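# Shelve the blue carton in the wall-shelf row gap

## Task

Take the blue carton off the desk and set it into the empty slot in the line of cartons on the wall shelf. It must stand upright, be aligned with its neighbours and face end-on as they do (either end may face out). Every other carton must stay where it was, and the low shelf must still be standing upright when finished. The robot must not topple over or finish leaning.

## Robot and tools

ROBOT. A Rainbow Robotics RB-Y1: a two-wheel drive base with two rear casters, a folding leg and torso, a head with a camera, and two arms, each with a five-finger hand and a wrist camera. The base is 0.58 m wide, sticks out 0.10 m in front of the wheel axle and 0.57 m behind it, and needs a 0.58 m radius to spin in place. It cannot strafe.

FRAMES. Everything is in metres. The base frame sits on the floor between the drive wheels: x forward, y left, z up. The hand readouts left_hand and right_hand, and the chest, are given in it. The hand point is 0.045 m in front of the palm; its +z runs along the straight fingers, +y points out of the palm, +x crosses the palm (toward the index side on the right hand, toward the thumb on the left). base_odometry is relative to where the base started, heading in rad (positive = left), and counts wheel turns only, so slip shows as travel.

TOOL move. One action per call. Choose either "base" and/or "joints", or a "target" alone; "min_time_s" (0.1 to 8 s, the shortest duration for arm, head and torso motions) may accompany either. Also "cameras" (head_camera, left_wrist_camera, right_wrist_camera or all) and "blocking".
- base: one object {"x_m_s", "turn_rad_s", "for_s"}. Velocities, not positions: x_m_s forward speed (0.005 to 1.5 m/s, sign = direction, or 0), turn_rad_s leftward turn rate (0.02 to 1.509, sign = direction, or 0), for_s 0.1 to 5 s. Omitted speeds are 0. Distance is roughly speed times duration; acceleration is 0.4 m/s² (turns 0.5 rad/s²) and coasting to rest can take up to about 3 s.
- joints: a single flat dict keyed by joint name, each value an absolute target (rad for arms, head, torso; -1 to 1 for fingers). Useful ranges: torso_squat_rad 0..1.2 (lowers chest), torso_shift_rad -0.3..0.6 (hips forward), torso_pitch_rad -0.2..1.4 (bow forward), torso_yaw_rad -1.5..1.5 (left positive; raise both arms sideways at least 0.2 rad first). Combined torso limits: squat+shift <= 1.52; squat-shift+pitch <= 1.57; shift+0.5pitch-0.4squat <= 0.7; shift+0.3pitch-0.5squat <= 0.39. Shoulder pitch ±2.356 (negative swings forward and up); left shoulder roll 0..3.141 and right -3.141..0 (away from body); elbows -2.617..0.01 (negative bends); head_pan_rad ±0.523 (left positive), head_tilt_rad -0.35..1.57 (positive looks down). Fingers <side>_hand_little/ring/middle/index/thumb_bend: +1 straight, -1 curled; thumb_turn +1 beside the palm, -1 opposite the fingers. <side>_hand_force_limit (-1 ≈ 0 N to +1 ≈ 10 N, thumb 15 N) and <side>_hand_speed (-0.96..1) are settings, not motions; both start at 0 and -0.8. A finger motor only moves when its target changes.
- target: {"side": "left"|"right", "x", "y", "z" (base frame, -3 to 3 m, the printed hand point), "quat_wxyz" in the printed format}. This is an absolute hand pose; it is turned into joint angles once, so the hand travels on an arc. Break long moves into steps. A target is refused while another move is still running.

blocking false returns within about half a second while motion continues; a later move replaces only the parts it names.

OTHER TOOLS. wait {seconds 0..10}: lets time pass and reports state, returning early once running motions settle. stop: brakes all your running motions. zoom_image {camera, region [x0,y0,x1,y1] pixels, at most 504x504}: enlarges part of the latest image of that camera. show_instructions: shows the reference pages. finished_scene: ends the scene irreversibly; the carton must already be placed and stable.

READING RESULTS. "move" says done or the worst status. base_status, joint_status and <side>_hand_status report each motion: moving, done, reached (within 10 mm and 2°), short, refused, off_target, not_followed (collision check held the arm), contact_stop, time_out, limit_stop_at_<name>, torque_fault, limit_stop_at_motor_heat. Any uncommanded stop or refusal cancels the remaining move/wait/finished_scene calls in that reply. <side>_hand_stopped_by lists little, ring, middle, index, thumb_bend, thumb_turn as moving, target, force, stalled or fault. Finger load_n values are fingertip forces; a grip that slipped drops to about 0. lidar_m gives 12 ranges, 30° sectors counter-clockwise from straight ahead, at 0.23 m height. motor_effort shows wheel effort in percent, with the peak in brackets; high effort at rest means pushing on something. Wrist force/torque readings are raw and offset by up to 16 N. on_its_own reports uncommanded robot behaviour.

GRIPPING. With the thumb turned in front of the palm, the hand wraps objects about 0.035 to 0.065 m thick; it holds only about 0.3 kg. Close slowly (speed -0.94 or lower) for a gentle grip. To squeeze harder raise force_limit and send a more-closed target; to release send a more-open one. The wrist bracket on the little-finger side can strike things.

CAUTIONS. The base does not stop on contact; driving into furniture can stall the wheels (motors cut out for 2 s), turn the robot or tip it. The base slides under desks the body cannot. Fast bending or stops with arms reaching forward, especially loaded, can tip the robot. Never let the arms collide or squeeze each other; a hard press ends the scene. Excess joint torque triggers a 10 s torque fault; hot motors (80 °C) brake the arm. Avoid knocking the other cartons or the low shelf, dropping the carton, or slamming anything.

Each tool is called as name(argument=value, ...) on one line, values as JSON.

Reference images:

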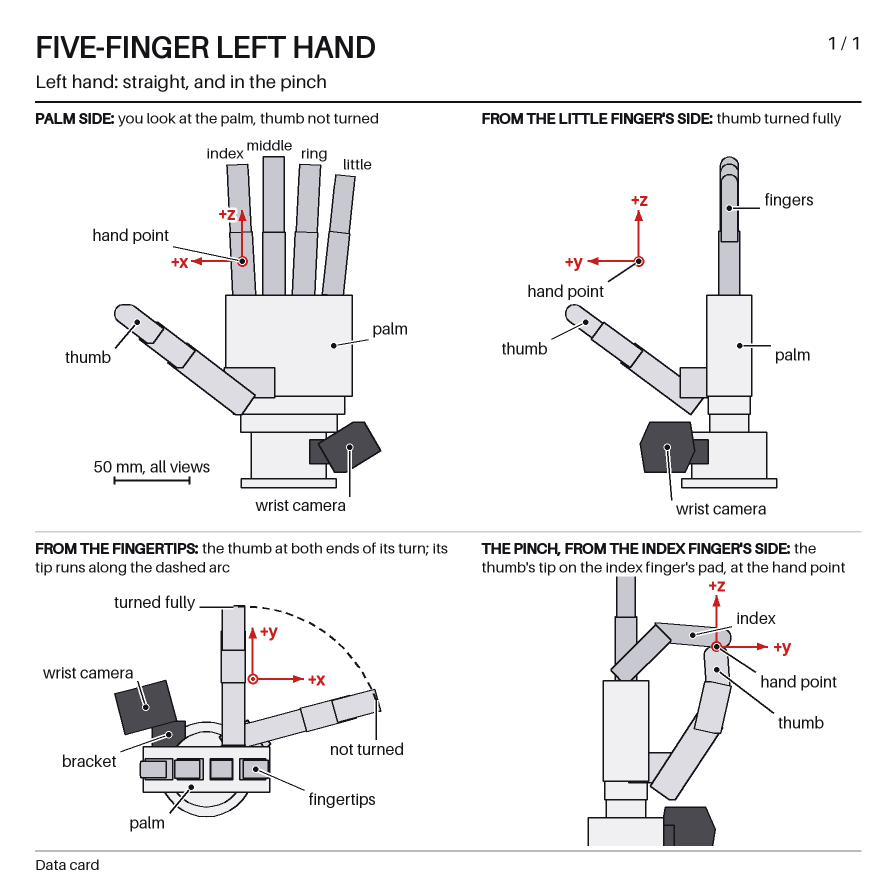

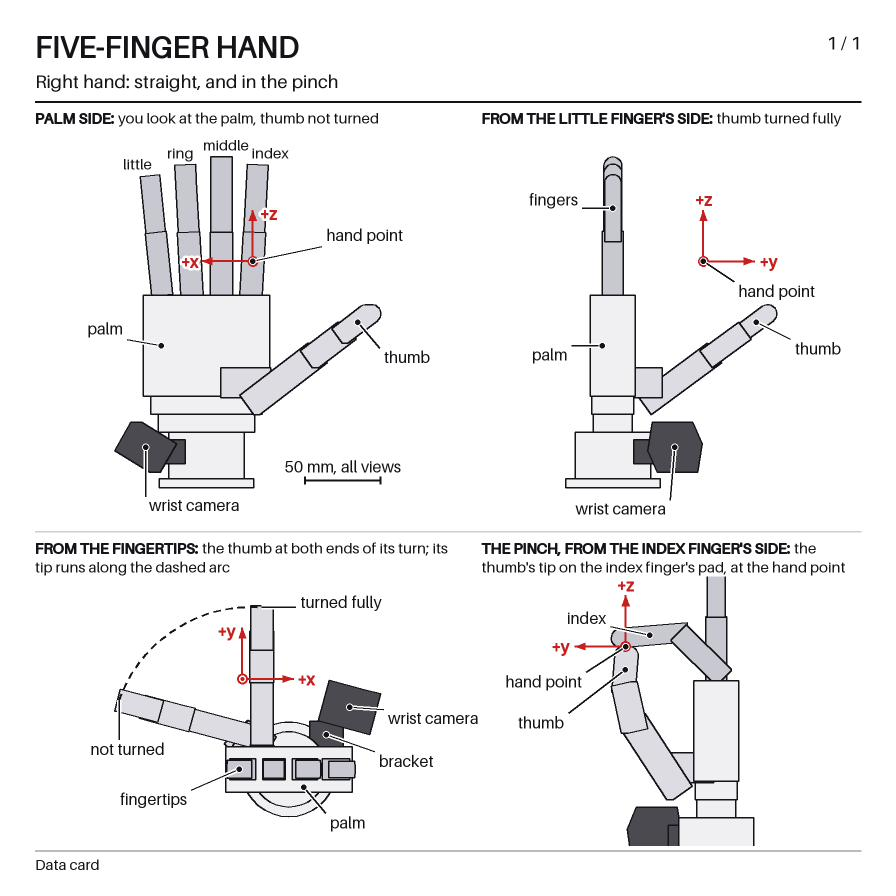

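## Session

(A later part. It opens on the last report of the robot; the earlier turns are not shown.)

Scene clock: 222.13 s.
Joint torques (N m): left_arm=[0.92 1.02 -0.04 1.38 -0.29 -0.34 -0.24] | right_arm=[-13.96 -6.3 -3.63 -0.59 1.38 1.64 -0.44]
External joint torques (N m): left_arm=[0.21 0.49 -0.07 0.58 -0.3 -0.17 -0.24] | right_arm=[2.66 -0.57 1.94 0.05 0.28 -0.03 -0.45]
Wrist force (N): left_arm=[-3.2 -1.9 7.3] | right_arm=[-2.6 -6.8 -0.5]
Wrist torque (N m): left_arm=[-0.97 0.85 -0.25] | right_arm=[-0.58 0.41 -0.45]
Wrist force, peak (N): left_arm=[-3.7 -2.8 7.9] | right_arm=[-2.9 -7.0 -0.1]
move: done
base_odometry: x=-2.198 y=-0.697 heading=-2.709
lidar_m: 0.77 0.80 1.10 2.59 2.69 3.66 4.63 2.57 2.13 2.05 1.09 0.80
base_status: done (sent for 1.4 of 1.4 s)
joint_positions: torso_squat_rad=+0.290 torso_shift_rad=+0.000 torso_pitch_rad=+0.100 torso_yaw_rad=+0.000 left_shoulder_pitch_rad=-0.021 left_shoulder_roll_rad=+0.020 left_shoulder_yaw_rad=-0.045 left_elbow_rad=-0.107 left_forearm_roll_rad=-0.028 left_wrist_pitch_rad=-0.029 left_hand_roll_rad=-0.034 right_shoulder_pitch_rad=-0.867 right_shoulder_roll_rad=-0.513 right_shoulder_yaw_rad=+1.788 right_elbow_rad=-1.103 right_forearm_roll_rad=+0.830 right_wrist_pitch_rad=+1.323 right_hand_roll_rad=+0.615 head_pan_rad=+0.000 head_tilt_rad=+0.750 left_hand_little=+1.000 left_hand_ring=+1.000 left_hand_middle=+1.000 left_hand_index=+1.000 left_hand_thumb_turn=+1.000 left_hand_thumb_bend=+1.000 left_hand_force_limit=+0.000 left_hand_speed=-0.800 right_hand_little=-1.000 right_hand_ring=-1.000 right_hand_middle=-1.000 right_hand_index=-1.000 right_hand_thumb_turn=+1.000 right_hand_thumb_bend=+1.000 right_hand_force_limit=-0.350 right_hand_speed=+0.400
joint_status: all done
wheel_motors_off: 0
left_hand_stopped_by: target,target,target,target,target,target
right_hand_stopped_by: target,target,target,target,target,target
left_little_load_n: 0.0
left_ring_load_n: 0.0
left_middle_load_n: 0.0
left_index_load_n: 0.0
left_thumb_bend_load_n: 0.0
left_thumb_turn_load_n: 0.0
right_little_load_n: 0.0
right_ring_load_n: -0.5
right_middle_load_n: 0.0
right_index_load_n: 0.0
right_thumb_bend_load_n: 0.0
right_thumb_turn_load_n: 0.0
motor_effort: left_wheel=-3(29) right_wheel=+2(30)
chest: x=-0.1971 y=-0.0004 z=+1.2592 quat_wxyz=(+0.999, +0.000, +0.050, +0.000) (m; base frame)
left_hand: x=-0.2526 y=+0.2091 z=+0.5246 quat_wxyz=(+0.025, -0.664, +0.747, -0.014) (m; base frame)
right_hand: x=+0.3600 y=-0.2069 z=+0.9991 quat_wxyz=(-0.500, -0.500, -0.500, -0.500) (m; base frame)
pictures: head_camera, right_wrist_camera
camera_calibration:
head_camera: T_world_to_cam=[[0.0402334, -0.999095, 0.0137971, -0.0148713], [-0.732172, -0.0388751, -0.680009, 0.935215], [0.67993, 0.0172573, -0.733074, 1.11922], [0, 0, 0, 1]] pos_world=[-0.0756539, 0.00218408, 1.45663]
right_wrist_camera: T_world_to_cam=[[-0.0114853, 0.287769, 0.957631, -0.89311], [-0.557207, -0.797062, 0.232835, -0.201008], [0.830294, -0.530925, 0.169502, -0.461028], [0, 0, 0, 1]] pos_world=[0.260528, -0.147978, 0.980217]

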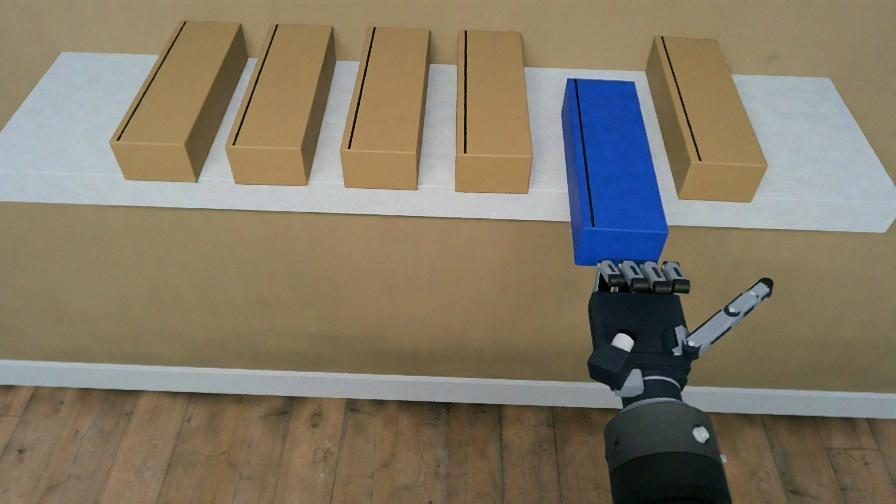

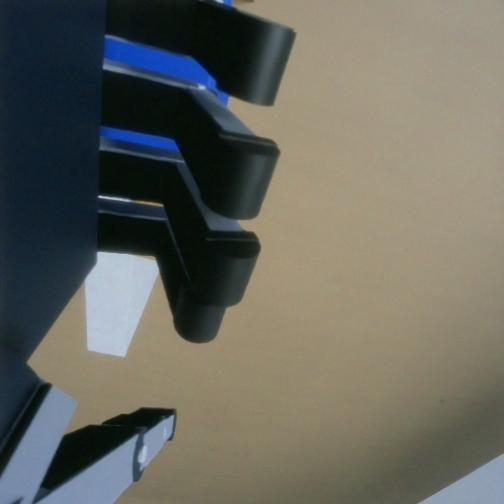

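move(target={"side":"right","x":0.352,"y":-0.197,"z":0.999,"quat_wxyz":[0.5,0.5,0.5,0.5]}, min_time_s=0.8)

move(base={"x_m_s":0.06,"for_s":1.2}, cameras=["head_camera","right_wrist_camera"])

Scene clock: 224.70 s.
Joint torques (N m): left_arm=[1.25 0.75 -0.29 1.31 -0.16 -0.25 -0.14] | right_arm=[-12.28 -5.03 -6.1 -1.58 1.09 1.81 0.5]
External joint torques (N m): left_arm=[0.54 0.22 -0.32 0.51 -0.16 -0.08 -0.14] | right_arm=[4.09 0.32 -0.5 -0.66 -0.06 0.17 0.5]
Wrist force (N): left_arm=[-4.0 -2.5 7.1] | right_arm=[-2.0 -6.8 0.2]
Wrist torque (N m): left_arm=[-1.05 0.99 -0.29] | right_arm=[-0.64 0.35 -0.29]
Wrist force, peak (N): left_arm=[-3.6 -2.6 7.8] | right_arm=[-2.2 -7.5 -0.2]
move: done
base_odometry: x=-2.198 y=-0.697 heading=-2.709
lidar_m: 0.77 0.80 1.10 2.59 2.69 3.66 4.63 2.58 2.13 2.06 1.09 0.79
base_status: not commanded
joint_positions: torso_squat_rad=+0.290 torso_shift_rad=+0.000 torso_pitch_rad=+0.100 torso_yaw_rad=+0.000 left_shoulder_pitch_rad=-0.021 left_shoulder_roll_rad=+0.020 left_shoulder_yaw_rad=-0.045 left_elbow_rad=-0.107 left_forearm_roll_rad=-0.028 left_wrist_pitch_rad=-0.029 left_hand_roll_rad=-0.034 right_shoulder_pitch_rad=-0.862 right_shoulder_roll_rad=-0.501 right_shoulder_yaw_rad=+1.787 right_elbow_rad=-1.128 right_forearm_roll_rad=+0.828 right_wrist_pitch_rad=+1.350 right_hand_roll_rad=+0.643 head_pan_rad=+0.000 head_tilt_rad=+0.750 left_hand_little=+1.000 left_hand_ring=+1.000 left_hand_middle=+1.000 left_hand_index=+1.000 left_hand_thumb_turn=+1.000 left_hand_thumb_bend=+1.000 left_hand_force_limit=+0.000 left_hand_speed=-0.800 right_hand_little=-1.000 right_hand_ring=-1.000 right_hand_middle=-1.000 right_hand_index=-1.000 right_hand_thumb_turn=+1.000 right_hand_thumb_bend=+1.000 right_hand_force_limit=-0.350 right_hand_speed=+0.400
joint_status: all done
wheel_motors_off: 0
left_hand_stopped_by: target,target,target,target,target,target
right_hand_stopped_by: target,target,target,target,target,target
left_little_load_n: 0.0
left_ring_load_n: 0.0
left_middle_load_n: 0.0
left_index_load_n: 0.0
left_thumb_bend_load_n: -0.5
left_thumb_turn_load_n: 0.0
right_little_load_n: 0.0
right_ring_load_n: 0.0
right_middle_load_n: -0.5
right_index_load_n: 0.0
right_thumb_bend_load_n: 0.0
right_thumb_turn_load_n: 0.0
motor_effort: left_wheel=-3(4) right_wheel=+2(2)
chest: x=-0.1971 y=-0.0004 z=+1.2592 quat_wxyz=(+0.999, +0.000, +0.050, +0.000) (m; base frame)
left_hand: x=-0.2526 y=+0.2091 z=+0.5246 quat_wxyz=(+0.025, -0.664, +0.747, -0.014) (m; base frame)
right_hand: x=+0.3525 y=-0.1972 z=+0.9991 quat_wxyz=(-0.500, -0.500, -0.500, -0.500) (m; base frame)
right_hand_status: reached (checked arc, planned for 0.8 s): 1 mm and 0.1 deg off.
pictures: none

Scene clock: 226.97 s.
Joint torques (N m): left_arm=[1.1 1.12 -0.68 1.57 -0.22 -0.33 -0.14] | right_arm=[-13.76 -4.88 -6.13 -1.59 1.23 1.52 0.24]
External joint torques (N m): left_arm=[0.39 0.59 -0.71 0.78 -0.23 -0.16 -0.14] | right_arm=[2.61 0.47 -0.53 -0.67 0.07 -0.12 0.24]
Wrist force (N): left_arm=[-3.6 -2.5 8.0] | right_arm=[-2.0 -6.1 -0.5]
Wrist torque (N m): left_arm=[-1.10 0.94 -0.26] | right_arm=[-0.49 0.31 -0.29]
Wrist force, peak (N): left_arm=[-3.4 -2.9 8.0] | right_arm=[-2.1 -7.5 -0.7]
move: done
base_odometry: x=-2.263 y=-0.727 heading=-2.709
lidar_m: 0.69 0.72 0.99 2.59 2.69 3.67 4.70 2.64 2.13 2.05 0.99 0.72
base_status: done (sent for 1.2 of 1.2 s)
joint_positions: torso_squat_rad=+0.290 torso_shift_rad=+0.000 torso_pitch_rad=+0.100 torso_yaw_rad=+0.000 left_shoulder_pitch_rad=-0.021 left_shoulder_roll_rad=+0.020 left_shoulder_yaw_rad=-0.045 left_elbow_rad=-0.107 left_forearm_roll_rad=-0.028 left_wrist_pitch_rad=-0.029 left_hand_roll_rad=-0.034 right_shoulder_pitch_rad=-0.861 right_shoulder_roll_rad=-0.501 right_shoulder_yaw_rad=+1.786 right_elbow_rad=-1.128 right_forearm_roll_rad=+0.828 right_wrist_pitch_rad=+1.350 right_hand_roll_rad=+0.643 head_pan_rad=+0.000 head_tilt_rad=+0.750 left_hand_little=+1.000 left_hand_ring=+1.000 left_hand_middle=+1.000 left_hand_index=+1.000 left_hand_thumb_turn=+1.000 left_hand_thumb_bend=+1.000 left_hand_force_limit=+0.000 left_hand_speed=-0.800 right_hand_little=-1.000 right_hand_ring=-1.000 right_hand_middle=-1.000 right_hand_index=-1.000 right_hand_thumb_turn=+1.000 right_hand_thumb_bend=+1.000 right_hand_force_limit=-0.350 right_hand_speed=+0.400
joint_status: not commanded
wheel_motors_off: 0
left_hand_stopped_by: target,target,target,target,target,target
right_hand_stopped_by: target,target,target,target,target,target
left_little_load_n: 0.0
left_ring_load_n: 0.0
left_middle_load_n: 0.0
left_index_load_n: 0.0
left_thumb_bend_load_n: 0.0
left_thumb_turn_load_n: 0.0
right_little_load_n: 0.0
right_ring_load_n: 0.0
right_middle_load_n: 0.0
right_index_load_n: 0.0
right_thumb_bend_load_n: 0.0
right_thumb_turn_load_n: 0.0
motor_effort: left_wheel=-3(19) right_wheel=+2(25)
chest: x=-0.1971 y=-0.0004 z=+1.2592 quat_wxyz=(+0.999, +0.000, +0.050, +0.000) (m; base frame)
left_hand: x=-0.2526 y=+0.2091 z=+0.5246 quat_wxyz=(+0.025, -0.664, +0.747, -0.014) (m; base frame)
right_hand: x=+0.3524 y=-0.1972 z=+0.9990 quat_wxyz=(-0.500, -0.500, -0.500, -0.500) (m; base frame)
pictures: head_camera, right_wrist_camera
camera_calibration:
head_camera: T_world_to_cam=[[0.0402334, -0.999095, 0.0137971, -0.0148713], [-0.732172, -0.0388751, -0.680009, 0.935215], [0.67993, 0.0172573, -0.733074, 1.11922], [0, 0, 0, 1]] pos_world=[-0.0756539, 0.00218408, 1.45663]
right_wrist_camera: T_world_to_cam=[[-0.0123754, 0.28786, 0.957592, -0.895615], [-0.55734, -0.797093, 0.23241, -0.196984], [0.830192, -0.530828, 0.1703, -0.450382], [0, 0, 0, 1]] pos_world=[0.253033, -0.138278, 0.980115]

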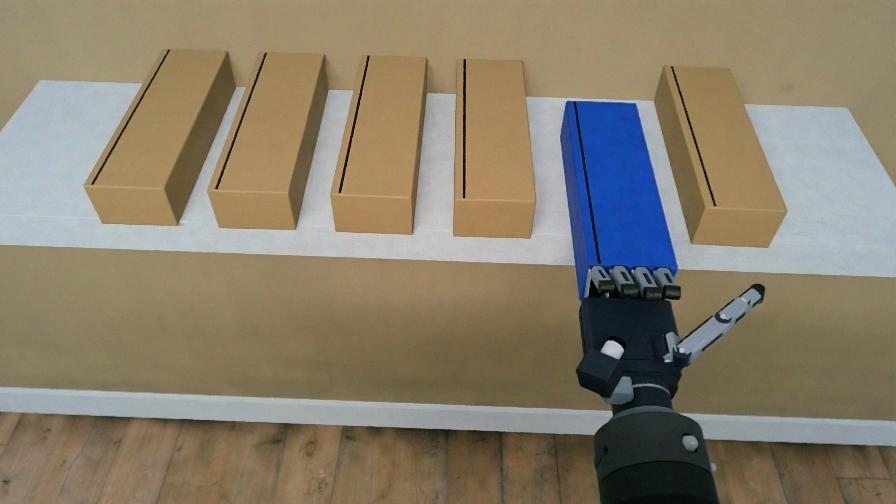

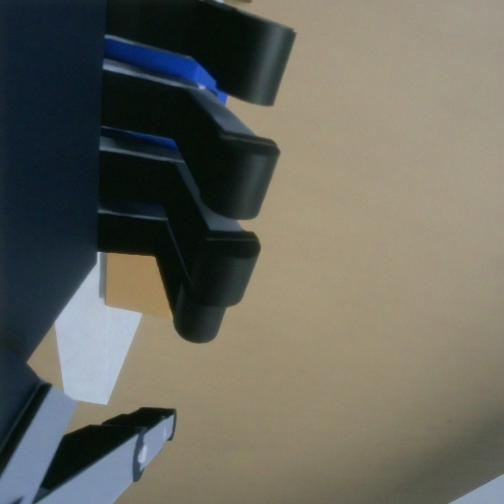

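zoom_image(camera="head_camera", region=[430, 50, 810, 320])

Scaled by 1.326 from the camera's 896x504 image, which has a finer 1280x720 frame.

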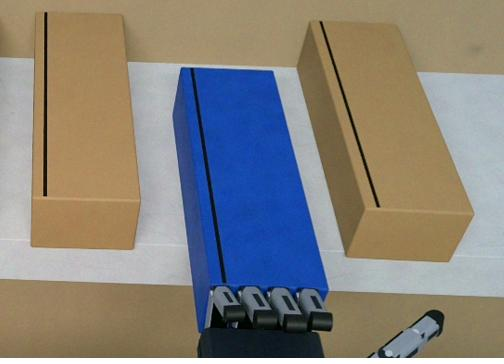

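move(base={"x_m_s":0.06,"for_s":1.2}, cameras=["head_camera"])

zoom_image(camera="head_camera", region=[430, 90, 810, 360])

Scene clock: 230.67 s.
Joint torques (N m): left_arm=[1.01 1 -0.34 1.43 -0.04 -0.2 -0.23] | right_arm=[-13.61 -4.76 -5.74 -1.13 1.15 1.53 0.25]
External joint torques (N m): left_arm=[0.29 0.47 -0.37 0.63 -0.04 -0.03 -0.23] | right_arm=[2.75 0.59 -0.14 -0.2 0 -0.11 0.24]
Wrist force (N): left_arm=[-3.0 -2.2 7.6] | right_arm=[-1.3 -7.2 0.2]
Wrist torque (N m): left_arm=[-1.01 0.85 -0.21] | right_arm=[-0.72 0.23 -0.33]
Wrist force, peak (N): left_arm=[-3.4 -3.2 7.9] | right_arm=[-1.9 -7.8 -0.7]
move: done
base_odometry: x=-2.329 y=-0.758 heading=-2.710
lidar_m: 0.62 0.65 0.90 2.45 2.69 3.67 4.77 2.69 2.13 2.05 0.88 0.65
base_status: done (sent for 1.2 of 1.2 s)
joint_positions: torso_squat_rad=+0.290 torso_shift_rad=+0.000 torso_pitch_rad=+0.100 torso_yaw_rad=+0.000 left_shoulder_pitch_rad=-0.021 left_shoulder_roll_rad=+0.020 left_shoulder_yaw_rad=-0.045 left_elbow_rad=-0.107 left_forearm_roll_rad=-0.028 left_wrist_pitch_rad=-0.029 left_hand_roll_rad=-0.034 right_shoulder_pitch_rad=-0.861 right_shoulder_roll_rad=-0.501 right_shoulder_yaw_rad=+1.786 right_elbow_rad=-1.128 right_forearm_roll_rad=+0.828 right_wrist_pitch_rad=+1.350 right_hand_roll_rad=+0.643 head_pan_rad=+0.000 head_tilt_rad=+0.750 left_hand_little=+1.000 left_hand_ring=+1.000 left_hand_middle=+1.000 left_hand_index=+1.000 left_hand_thumb_turn=+1.000 left_hand_thumb_bend=+1.000 left_hand_force_limit=+0.000 left_hand_speed=-0.800 right_hand_little=-1.000 right_hand_ring=-1.000 right_hand_middle=-1.000 right_hand_index=-1.000 right_hand_thumb_turn=+1.000 right_hand_thumb_bend=+1.000 right_hand_force_limit=-0.350 right_hand_speed=+0.400
joint_status: not commanded
wheel_motors_off: 0
left_hand_stopped_by: target,target,target,target,target,target
right_hand_stopped_by: target,target,target,target,target,target
left_little_load_n: 0.0
left_ring_load_n: 0.0
left_middle_load_n: 0.0
left_index_load_n: 0.0
left_thumb_bend_load_n: 0.0
left_thumb_turn_load_n: 0.0
right_little_load_n: 0.0
right_ring_load_n: 0.0
right_middle_load_n: 0.0
right_index_load_n: 0.0
right_thumb_bend_load_n: 0.0
right_thumb_turn_load_n: 0.0
motor_effort: left_wheel=-3(19) right_wheel=+3(25)
chest: x=-0.1971 y=-0.0004 z=+1.2592 quat_wxyz=(+0.999, +0.000, +0.050, +0.000) (m; base frame)
left_hand: x=-0.2526 y=+0.2091 z=+0.5246 quat_wxyz=(+0.025, -0.664, +0.747, -0.014) (m; base frame)
right_hand: x=+0.3524 y=-0.1972 z=+0.9990 quat_wxyz=(-0.500, -0.500, -0.500, -0.500) (m; base frame)
pictures: head_camera
camera_calibration:
head_camera: T_world_to_cam=[[0.0402334, -0.999095, 0.0137971, -0.0148713], [-0.732172, -0.0388751, -0.680009, 0.935215], [0.67993, 0.0172573, -0.733074, 1.11922], [0, 0, 0, 1]] pos_world=[-0.0756539, 0.00218408, 1.45663]

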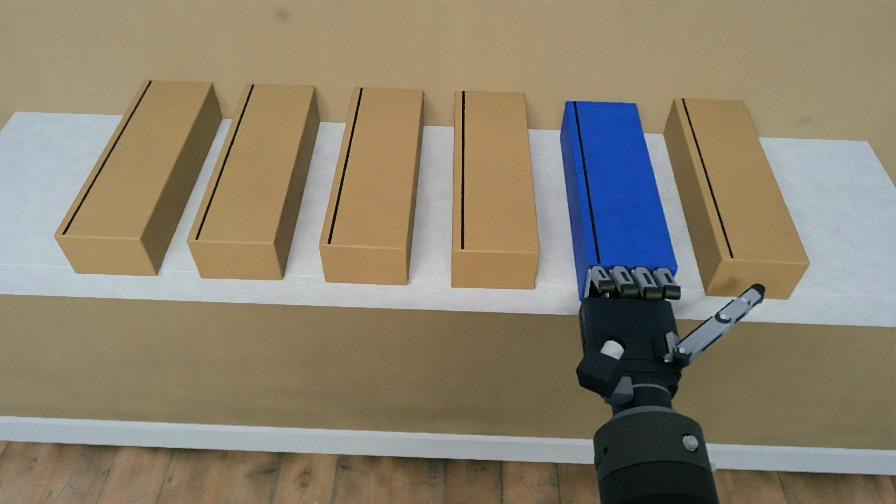

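Scaled by 1.326 from the camera's 896x504 image, which has a finer 1280x720 frame.

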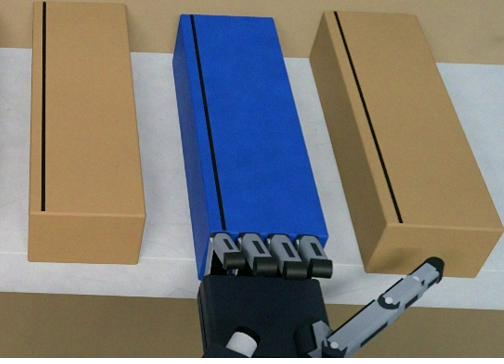

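move(target={"side":"right","x":0.365,"y":-0.1975,"z":0.999,"quat_wxyz":[0.5,0.5,0.5,0.5]}, min_time_s=1, cameras=["head_camera"])

zoom_image(camera="head_camera", region=[430, 80, 810, 350])

Scene clock: 234.10 s.
Joint torques (N m): left_arm=[1.55 0.93 -0.67 1.29 -0.03 -0.29 -0.18] | right_arm=[-16.4 -5.04 -6.51 0.12 1.21 1.52 -0.39]
External joint torques (N m): left_arm=[0.83 0.4 -0.7 0.49 -0.03 -0.12 -0.18] | right_arm=[0.41 0.37 -0.95 0.75 0.1 -0.14 -0.39]
Wrist force (N): left_arm=[-3.3 -2.3 7.1] | right_arm=[-1.7 -7.1 -0.5]
Wrist torque (N m): left_arm=[-1.00 0.91 -0.23] | right_arm=[-0.65 0.38 -0.34]
Wrist force, peak (N): left_arm=[-4.3 -2.6 7.9] | right_arm=[-2.5 -7.3 0.1]
move: done
base_odometry: x=-2.329 y=-0.758 heading=-2.710
lidar_m: 0.62 0.65 0.90 2.46 2.69 3.67 4.78 2.69 2.13 2.05 0.89 0.65
base_status: not commanded
joint_positions: torso_squat_rad=+0.290 torso_shift_rad=+0.000 torso_pitch_rad=+0.100 torso_yaw_rad=+0.000 left_shoulder_pitch_rad=-0.021 left_shoulder_roll_rad=+0.020 left_shoulder_yaw_rad=-0.045 left_elbow_rad=-0.107 left_forearm_roll_rad=-0.028 left_wrist_pitch_rad=-0.029 left_hand_roll_rad=-0.034 right_shoulder_pitch_rad=-0.874 right_shoulder_roll_rad=-0.486 right_shoulder_yaw_rad=+1.781 right_elbow_rad=-1.079 right_forearm_roll_rad=+0.819 right_wrist_pitch_rad=+1.312 right_hand_roll_rad=+0.625 head_pan_rad=+0.000 head_tilt_rad=+0.750 left_hand_little=+1.000 left_hand_ring=+1.000 left_hand_middle=+1.000 left_hand_index=+1.000 left_hand_thumb_turn=+1.000 left_hand_thumb_bend=+1.000 left_hand_force_limit=+0.000 left_hand_speed=-0.800 right_hand_little=-1.000 right_hand_ring=-1.000 right_hand_middle=-1.000 right_hand_index=-1.000 right_hand_thumb_turn=+1.000 right_hand_thumb_bend=+1.000 right_hand_force_limit=-0.350 right_hand_speed=+0.400
joint_status: all done
wheel_motors_off: 0
left_hand_stopped_by: target,target,target,target,target,target
right_hand_stopped_by: target,target,target,target,target,target
left_little_load_n: 0.0
left_ring_load_n: 0.0
left_middle_load_n: 0.0
left_index_load_n: 0.0
left_thumb_bend_load_n: 0.0
left_thumb_turn_load_n: 0.0
right_little_load_n: 0.0
right_ring_load_n: 0.0
right_middle_load_n: 0.0
right_index_load_n: 0.0
right_thumb_bend_load_n: 0.0
right_thumb_turn_load_n: 0.0
motor_effort: left_wheel=-3(3) right_wheel=+2(3)
chest: x=-0.1971 y=-0.0004 z=+1.2592 quat_wxyz=(+0.999, +0.000, +0.050, +0.000) (m; base frame)
left_hand: x=-0.2526 y=+0.2091 z=+0.5246 quat_wxyz=(+0.025, -0.664, +0.747, -0.014) (m; base frame)
right_hand: x=+0.3641 y=-0.1979 z=+0.9993 quat_wxyz=(-0.500, -0.501, -0.500, -0.499) (m; base frame)
right_hand_status: reached (checked arc, planned for 1.0 s): 1 mm and 0.1 deg off.
pictures: head_camera
camera_calibration:
head_camera: T_world_to_cam=[[0.0402334, -0.999095, 0.0137971, -0.0148713], [-0.732172, -0.0388751, -0.680009, 0.935215], [0.67993, 0.0172573, -0.733074, 1.11922], [0, 0, 0, 1]] pos_world=[-0.0756539, 0.00218408, 1.45663]

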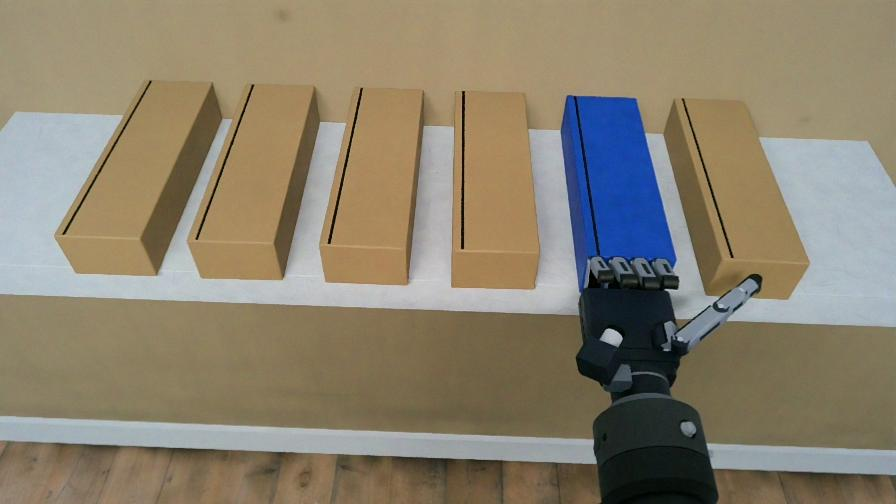

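Scaled by 1.326 from the camera's 896x504 image, which has a finer 1280x720 frame.

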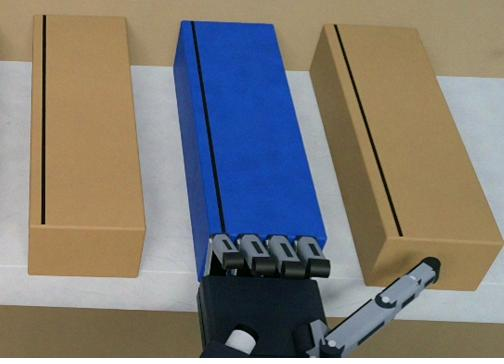

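move(target={"side":"right","x":0.3675,"y":-0.1975,"z":0.999,"quat_wxyz":[0.5,0.5,0.5,0.5]}, min_time_s=0.8)

move(base={"x_m_s":-0.15,"for_s":1.5}, joints={"head_tilt_rad":0.55}, cameras=["head_camera"])

zoom_image(camera="head_camera", region=[350, 60, 750, 300])

Scene clock: 235.63 s.
Joint torques (N m): left_arm=[1.03 0.54 -0.59 1.3 -0.14 -0.1 -0.22] | right_arm=[-16.96 -4.79 -5.88 0.21 1.38 1.39 -0.36]
External joint torques (N m): left_arm=[0.32 0.02 -0.62 0.5 -0.15 0.07 -0.22] | right_arm=[-0.03 0.6 -0.37 0.73 0.29 -0.28 -0.36]
Wrist force (N): left_arm=[-3.5 -2.6 7.6] | right_arm=[-1.6 -6.2 -0.3]
Wrist torque (N m): left_arm=[-1.10 0.94 -0.29] | right_arm=[-0.57 0.32 -0.39]
Wrist force, peak (N): left_arm=[-4.0 -1.9 7.8] | right_arm=[-2.0 -7.4 0.1]
move: done
base_odometry: x=-2.329 y=-0.758 heading=-2.710
lidar_m: 0.62 0.65 0.88 2.45 2.69 3.67 4.77 2.69 2.14 2.05 0.88 0.65
base_status: not commanded
joint_positions: torso_squat_rad=+0.290 torso_shift_rad=+0.000 torso_pitch_rad=+0.100 torso_yaw_rad=+0.000 left_shoulder_pitch_rad=-0.021 left_shoulder_roll_rad=+0.020 left_shoulder_yaw_rad=-0.045 left_elbow_rad=-0.107 left_forearm_roll_rad=-0.028 left_wrist_pitch_rad=-0.029 left_hand_roll_rad=-0.034 right_shoulder_pitch_rad=-0.876 right_shoulder_roll_rad=-0.477 right_shoulder_yaw_rad=+1.780 right_elbow_rad=-1.056 right_forearm_roll_rad=+0.819 right_wrist_pitch_rad=+1.301 right_hand_roll_rad=+0.616 head_pan_rad=+0.000 head_tilt_rad=+0.750 left_hand_little=+1.000 left_hand_ring=+1.000 left_hand_middle=+1.000 left_hand_index=+1.000 left_hand_thumb_turn=+1.000 left_hand_thumb_bend=+1.000 left_hand_force_limit=+0.000 left_hand_speed=-0.800 right_hand_little=-1.000 right_hand_ring=-1.000 right_hand_middle=-1.000 right_hand_index=-1.000 right_hand_thumb_turn=+1.000 right_hand_thumb_bend=+1.000 right_hand_force_limit=-0.350 right_hand_speed=+0.400
joint_status: all done
wheel_motors_off: 0
left_hand_stopped_by: target,target,target,target,target,target
right_hand_stopped_by: target,target,target,target,target,target
left_little_load_n: 0.0
left_ring_load_n: 0.0
left_middle_load_n: 0.0
left_index_load_n: 0.0
left_thumb_bend_load_n: 0.0
left_thumb_turn_load_n: 0.0
right_little_load_n: 0.0
right_ring_load_n: 0.0
right_middle_load_n: 0.0
right_index_load_n: 0.0
right_thumb_bend_load_n: 0.0
right_thumb_turn_load_n: 0.0
motor_effort: left_wheel=-3(3) right_wheel=+2(3)
chest: x=-0.1971 y=-0.0004 z=+1.2592 quat_wxyz=(+0.999, +0.000, +0.050, +0.000) (m; base frame)
left_hand: x=-0.2526 y=+0.2091 z=+0.5246 quat_wxyz=(+0.025, -0.664, +0.747, -0.014) (m; base frame)
right_hand: x=+0.3673 y=-0.1977 z=+0.9988 quat_wxyz=(-0.500, -0.500, -0.500, -0.500) (m; base frame)
right_hand_status: reached (checked arc, planned for 0.8 s): 0 mm and 0.1 deg off.
pictures: none

Scene clock: 238.17 s.
Joint torques (N m): left_arm=[0.82 0.98 -0.08 1.12 -0.17 -0.29 -0.2] | right_arm=[-15.36 -4.84 -5.7 -0.37 1.23 1.59 -0.3]
External joint torques (N m): left_arm=[0.09 0.46 -0.11 0.32 -0.18 -0.12 -0.2] | right_arm=[1.58 0.55 -0.2 0.14 0.14 -0.08 -0.3]
Wrist force (N): left_arm=[-3.4 -2.5 7.5] | right_arm=[-2.0 -6.1 -0.3]
Wrist torque (N m): left_arm=[-1.07 0.89 -0.27] | right_arm=[-0.55 0.36 -0.36]
Wrist force, peak (N): left_arm=[-4.2 -2.2 7.8] | right_arm=[-2.7 -7.3 -1.1]
move: done
base_odometry: x=-2.125 y=-0.663 heading=-2.709
lidar_m: 0.85 0.88 1.21 2.59 2.68 3.67 4.55 2.52 2.10 2.05 1.21 0.87
base_status: done (sent for 1.5 of 1.5 s)
joint_positions: torso_squat_rad=+0.290 torso_shift_rad=+0.000 torso_pitch_rad=+0.100 torso_yaw_rad=+0.000 left_shoulder_pitch_rad=-0.020 left_shoulder_roll_rad=+0.020 left_shoulder_yaw_rad=-0.045 left_elbow_rad=-0.107 left_forearm_roll_rad=-0.028 left_wrist_pitch_rad=-0.029 left_hand_roll_rad=-0.034 right_shoulder_pitch_rad=-0.877 right_shoulder_roll_rad=-0.477 right_shoulder_yaw_rad=+1.780 right_elbow_rad=-1.056 right_forearm_roll_rad=+0.819 right_wrist_pitch_rad=+1.301 right_hand_roll_rad=+0.616 head_pan_rad=+0.000 head_tilt_rad=+0.550 left_hand_little=+1.000 left_hand_ring=+1.000 left_hand_middle=+1.000 left_hand_index=+1.000 left_hand_thumb_turn=+1.000 left_hand_thumb_bend=+1.000 left_hand_force_limit=+0.000 left_hand_speed=-0.800 right_hand_little=-1.000 right_hand_ring=-1.000 right_hand_middle=-1.000 right_hand_index=-1.000 right_hand_thumb_turn=+1.000 right_hand_thumb_bend=+1.000 right_hand_force_limit=-0.350 right_hand_speed=+0.400
joint_status: all done
wheel_motors_off: 0
left_hand_stopped_by: target,target,target,target,target,target
right_hand_stopped_by: target,target,target,target,target,target
left_little_load_n: 0.0
left_ring_load_n: 0.0
left_middle_load_n: 0.0
left_index_load_n: 0.0
left_thumb_bend_load_n: 0.0
left_thumb_turn_load_n: 0.0
right_little_load_n: 0.0
right_ring_load_n: 0.0
right_middle_load_n: 0.0
right_index_load_n: 0.0
right_thumb_bend_load_n: 0.0
right_thumb_turn_load_n: 0.0
motor_effort: left_wheel=-2(23) right_wheel=-8(25)
chest: x=-0.1971 y=-0.0004 z=+1.2591 quat_wxyz=(+0.999, +0.000, +0.050, +0.000) (m; base frame)
left_hand: x=-0.2528 y=+0.2091 z=+0.5246 quat_wxyz=(+0.025, -0.665, +0.747, -0.014) (m; base frame)
right_hand: x=+0.3673 y=-0.1976 z=+0.9990 quat_wxyz=(-0.500, -0.500, -0.500, -0.500) (m; base frame)
pictures: head_camera
camera_calibration:
head_camera: T_world_to_cam=[[0.0366099, -0.999097, 0.0215753, -0.0267506], [-0.58248, -0.0388769, -0.811915, 1.15048], [0.81202, 0.0171569, -0.583377, 0.921884], [0, 0, 0, 1]] pos_world=[-0.0774753, 0.00218417, 1.47248]

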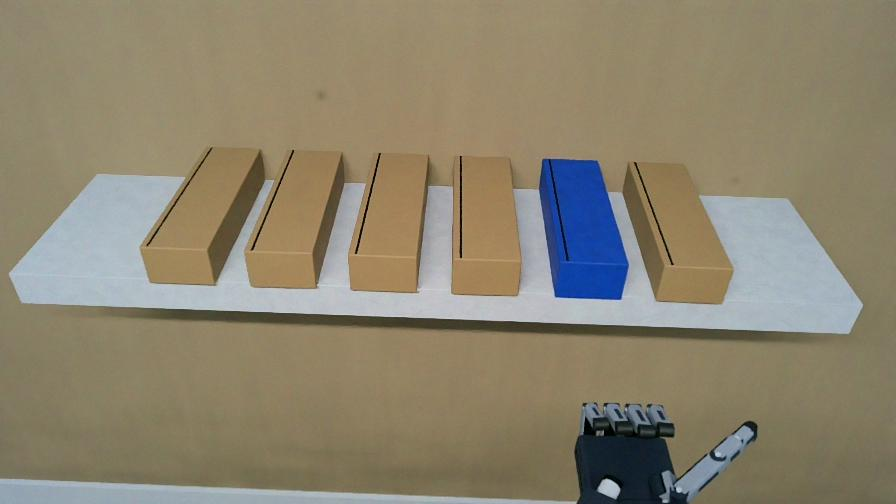

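Scaled by 1.260 from the camera's 896x504 image, which has a finer 1280x720 frame.

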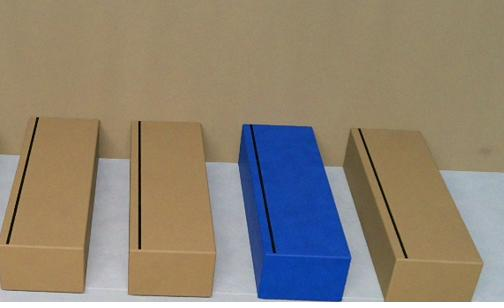

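finished_scene()

The scene is finished: the task was done.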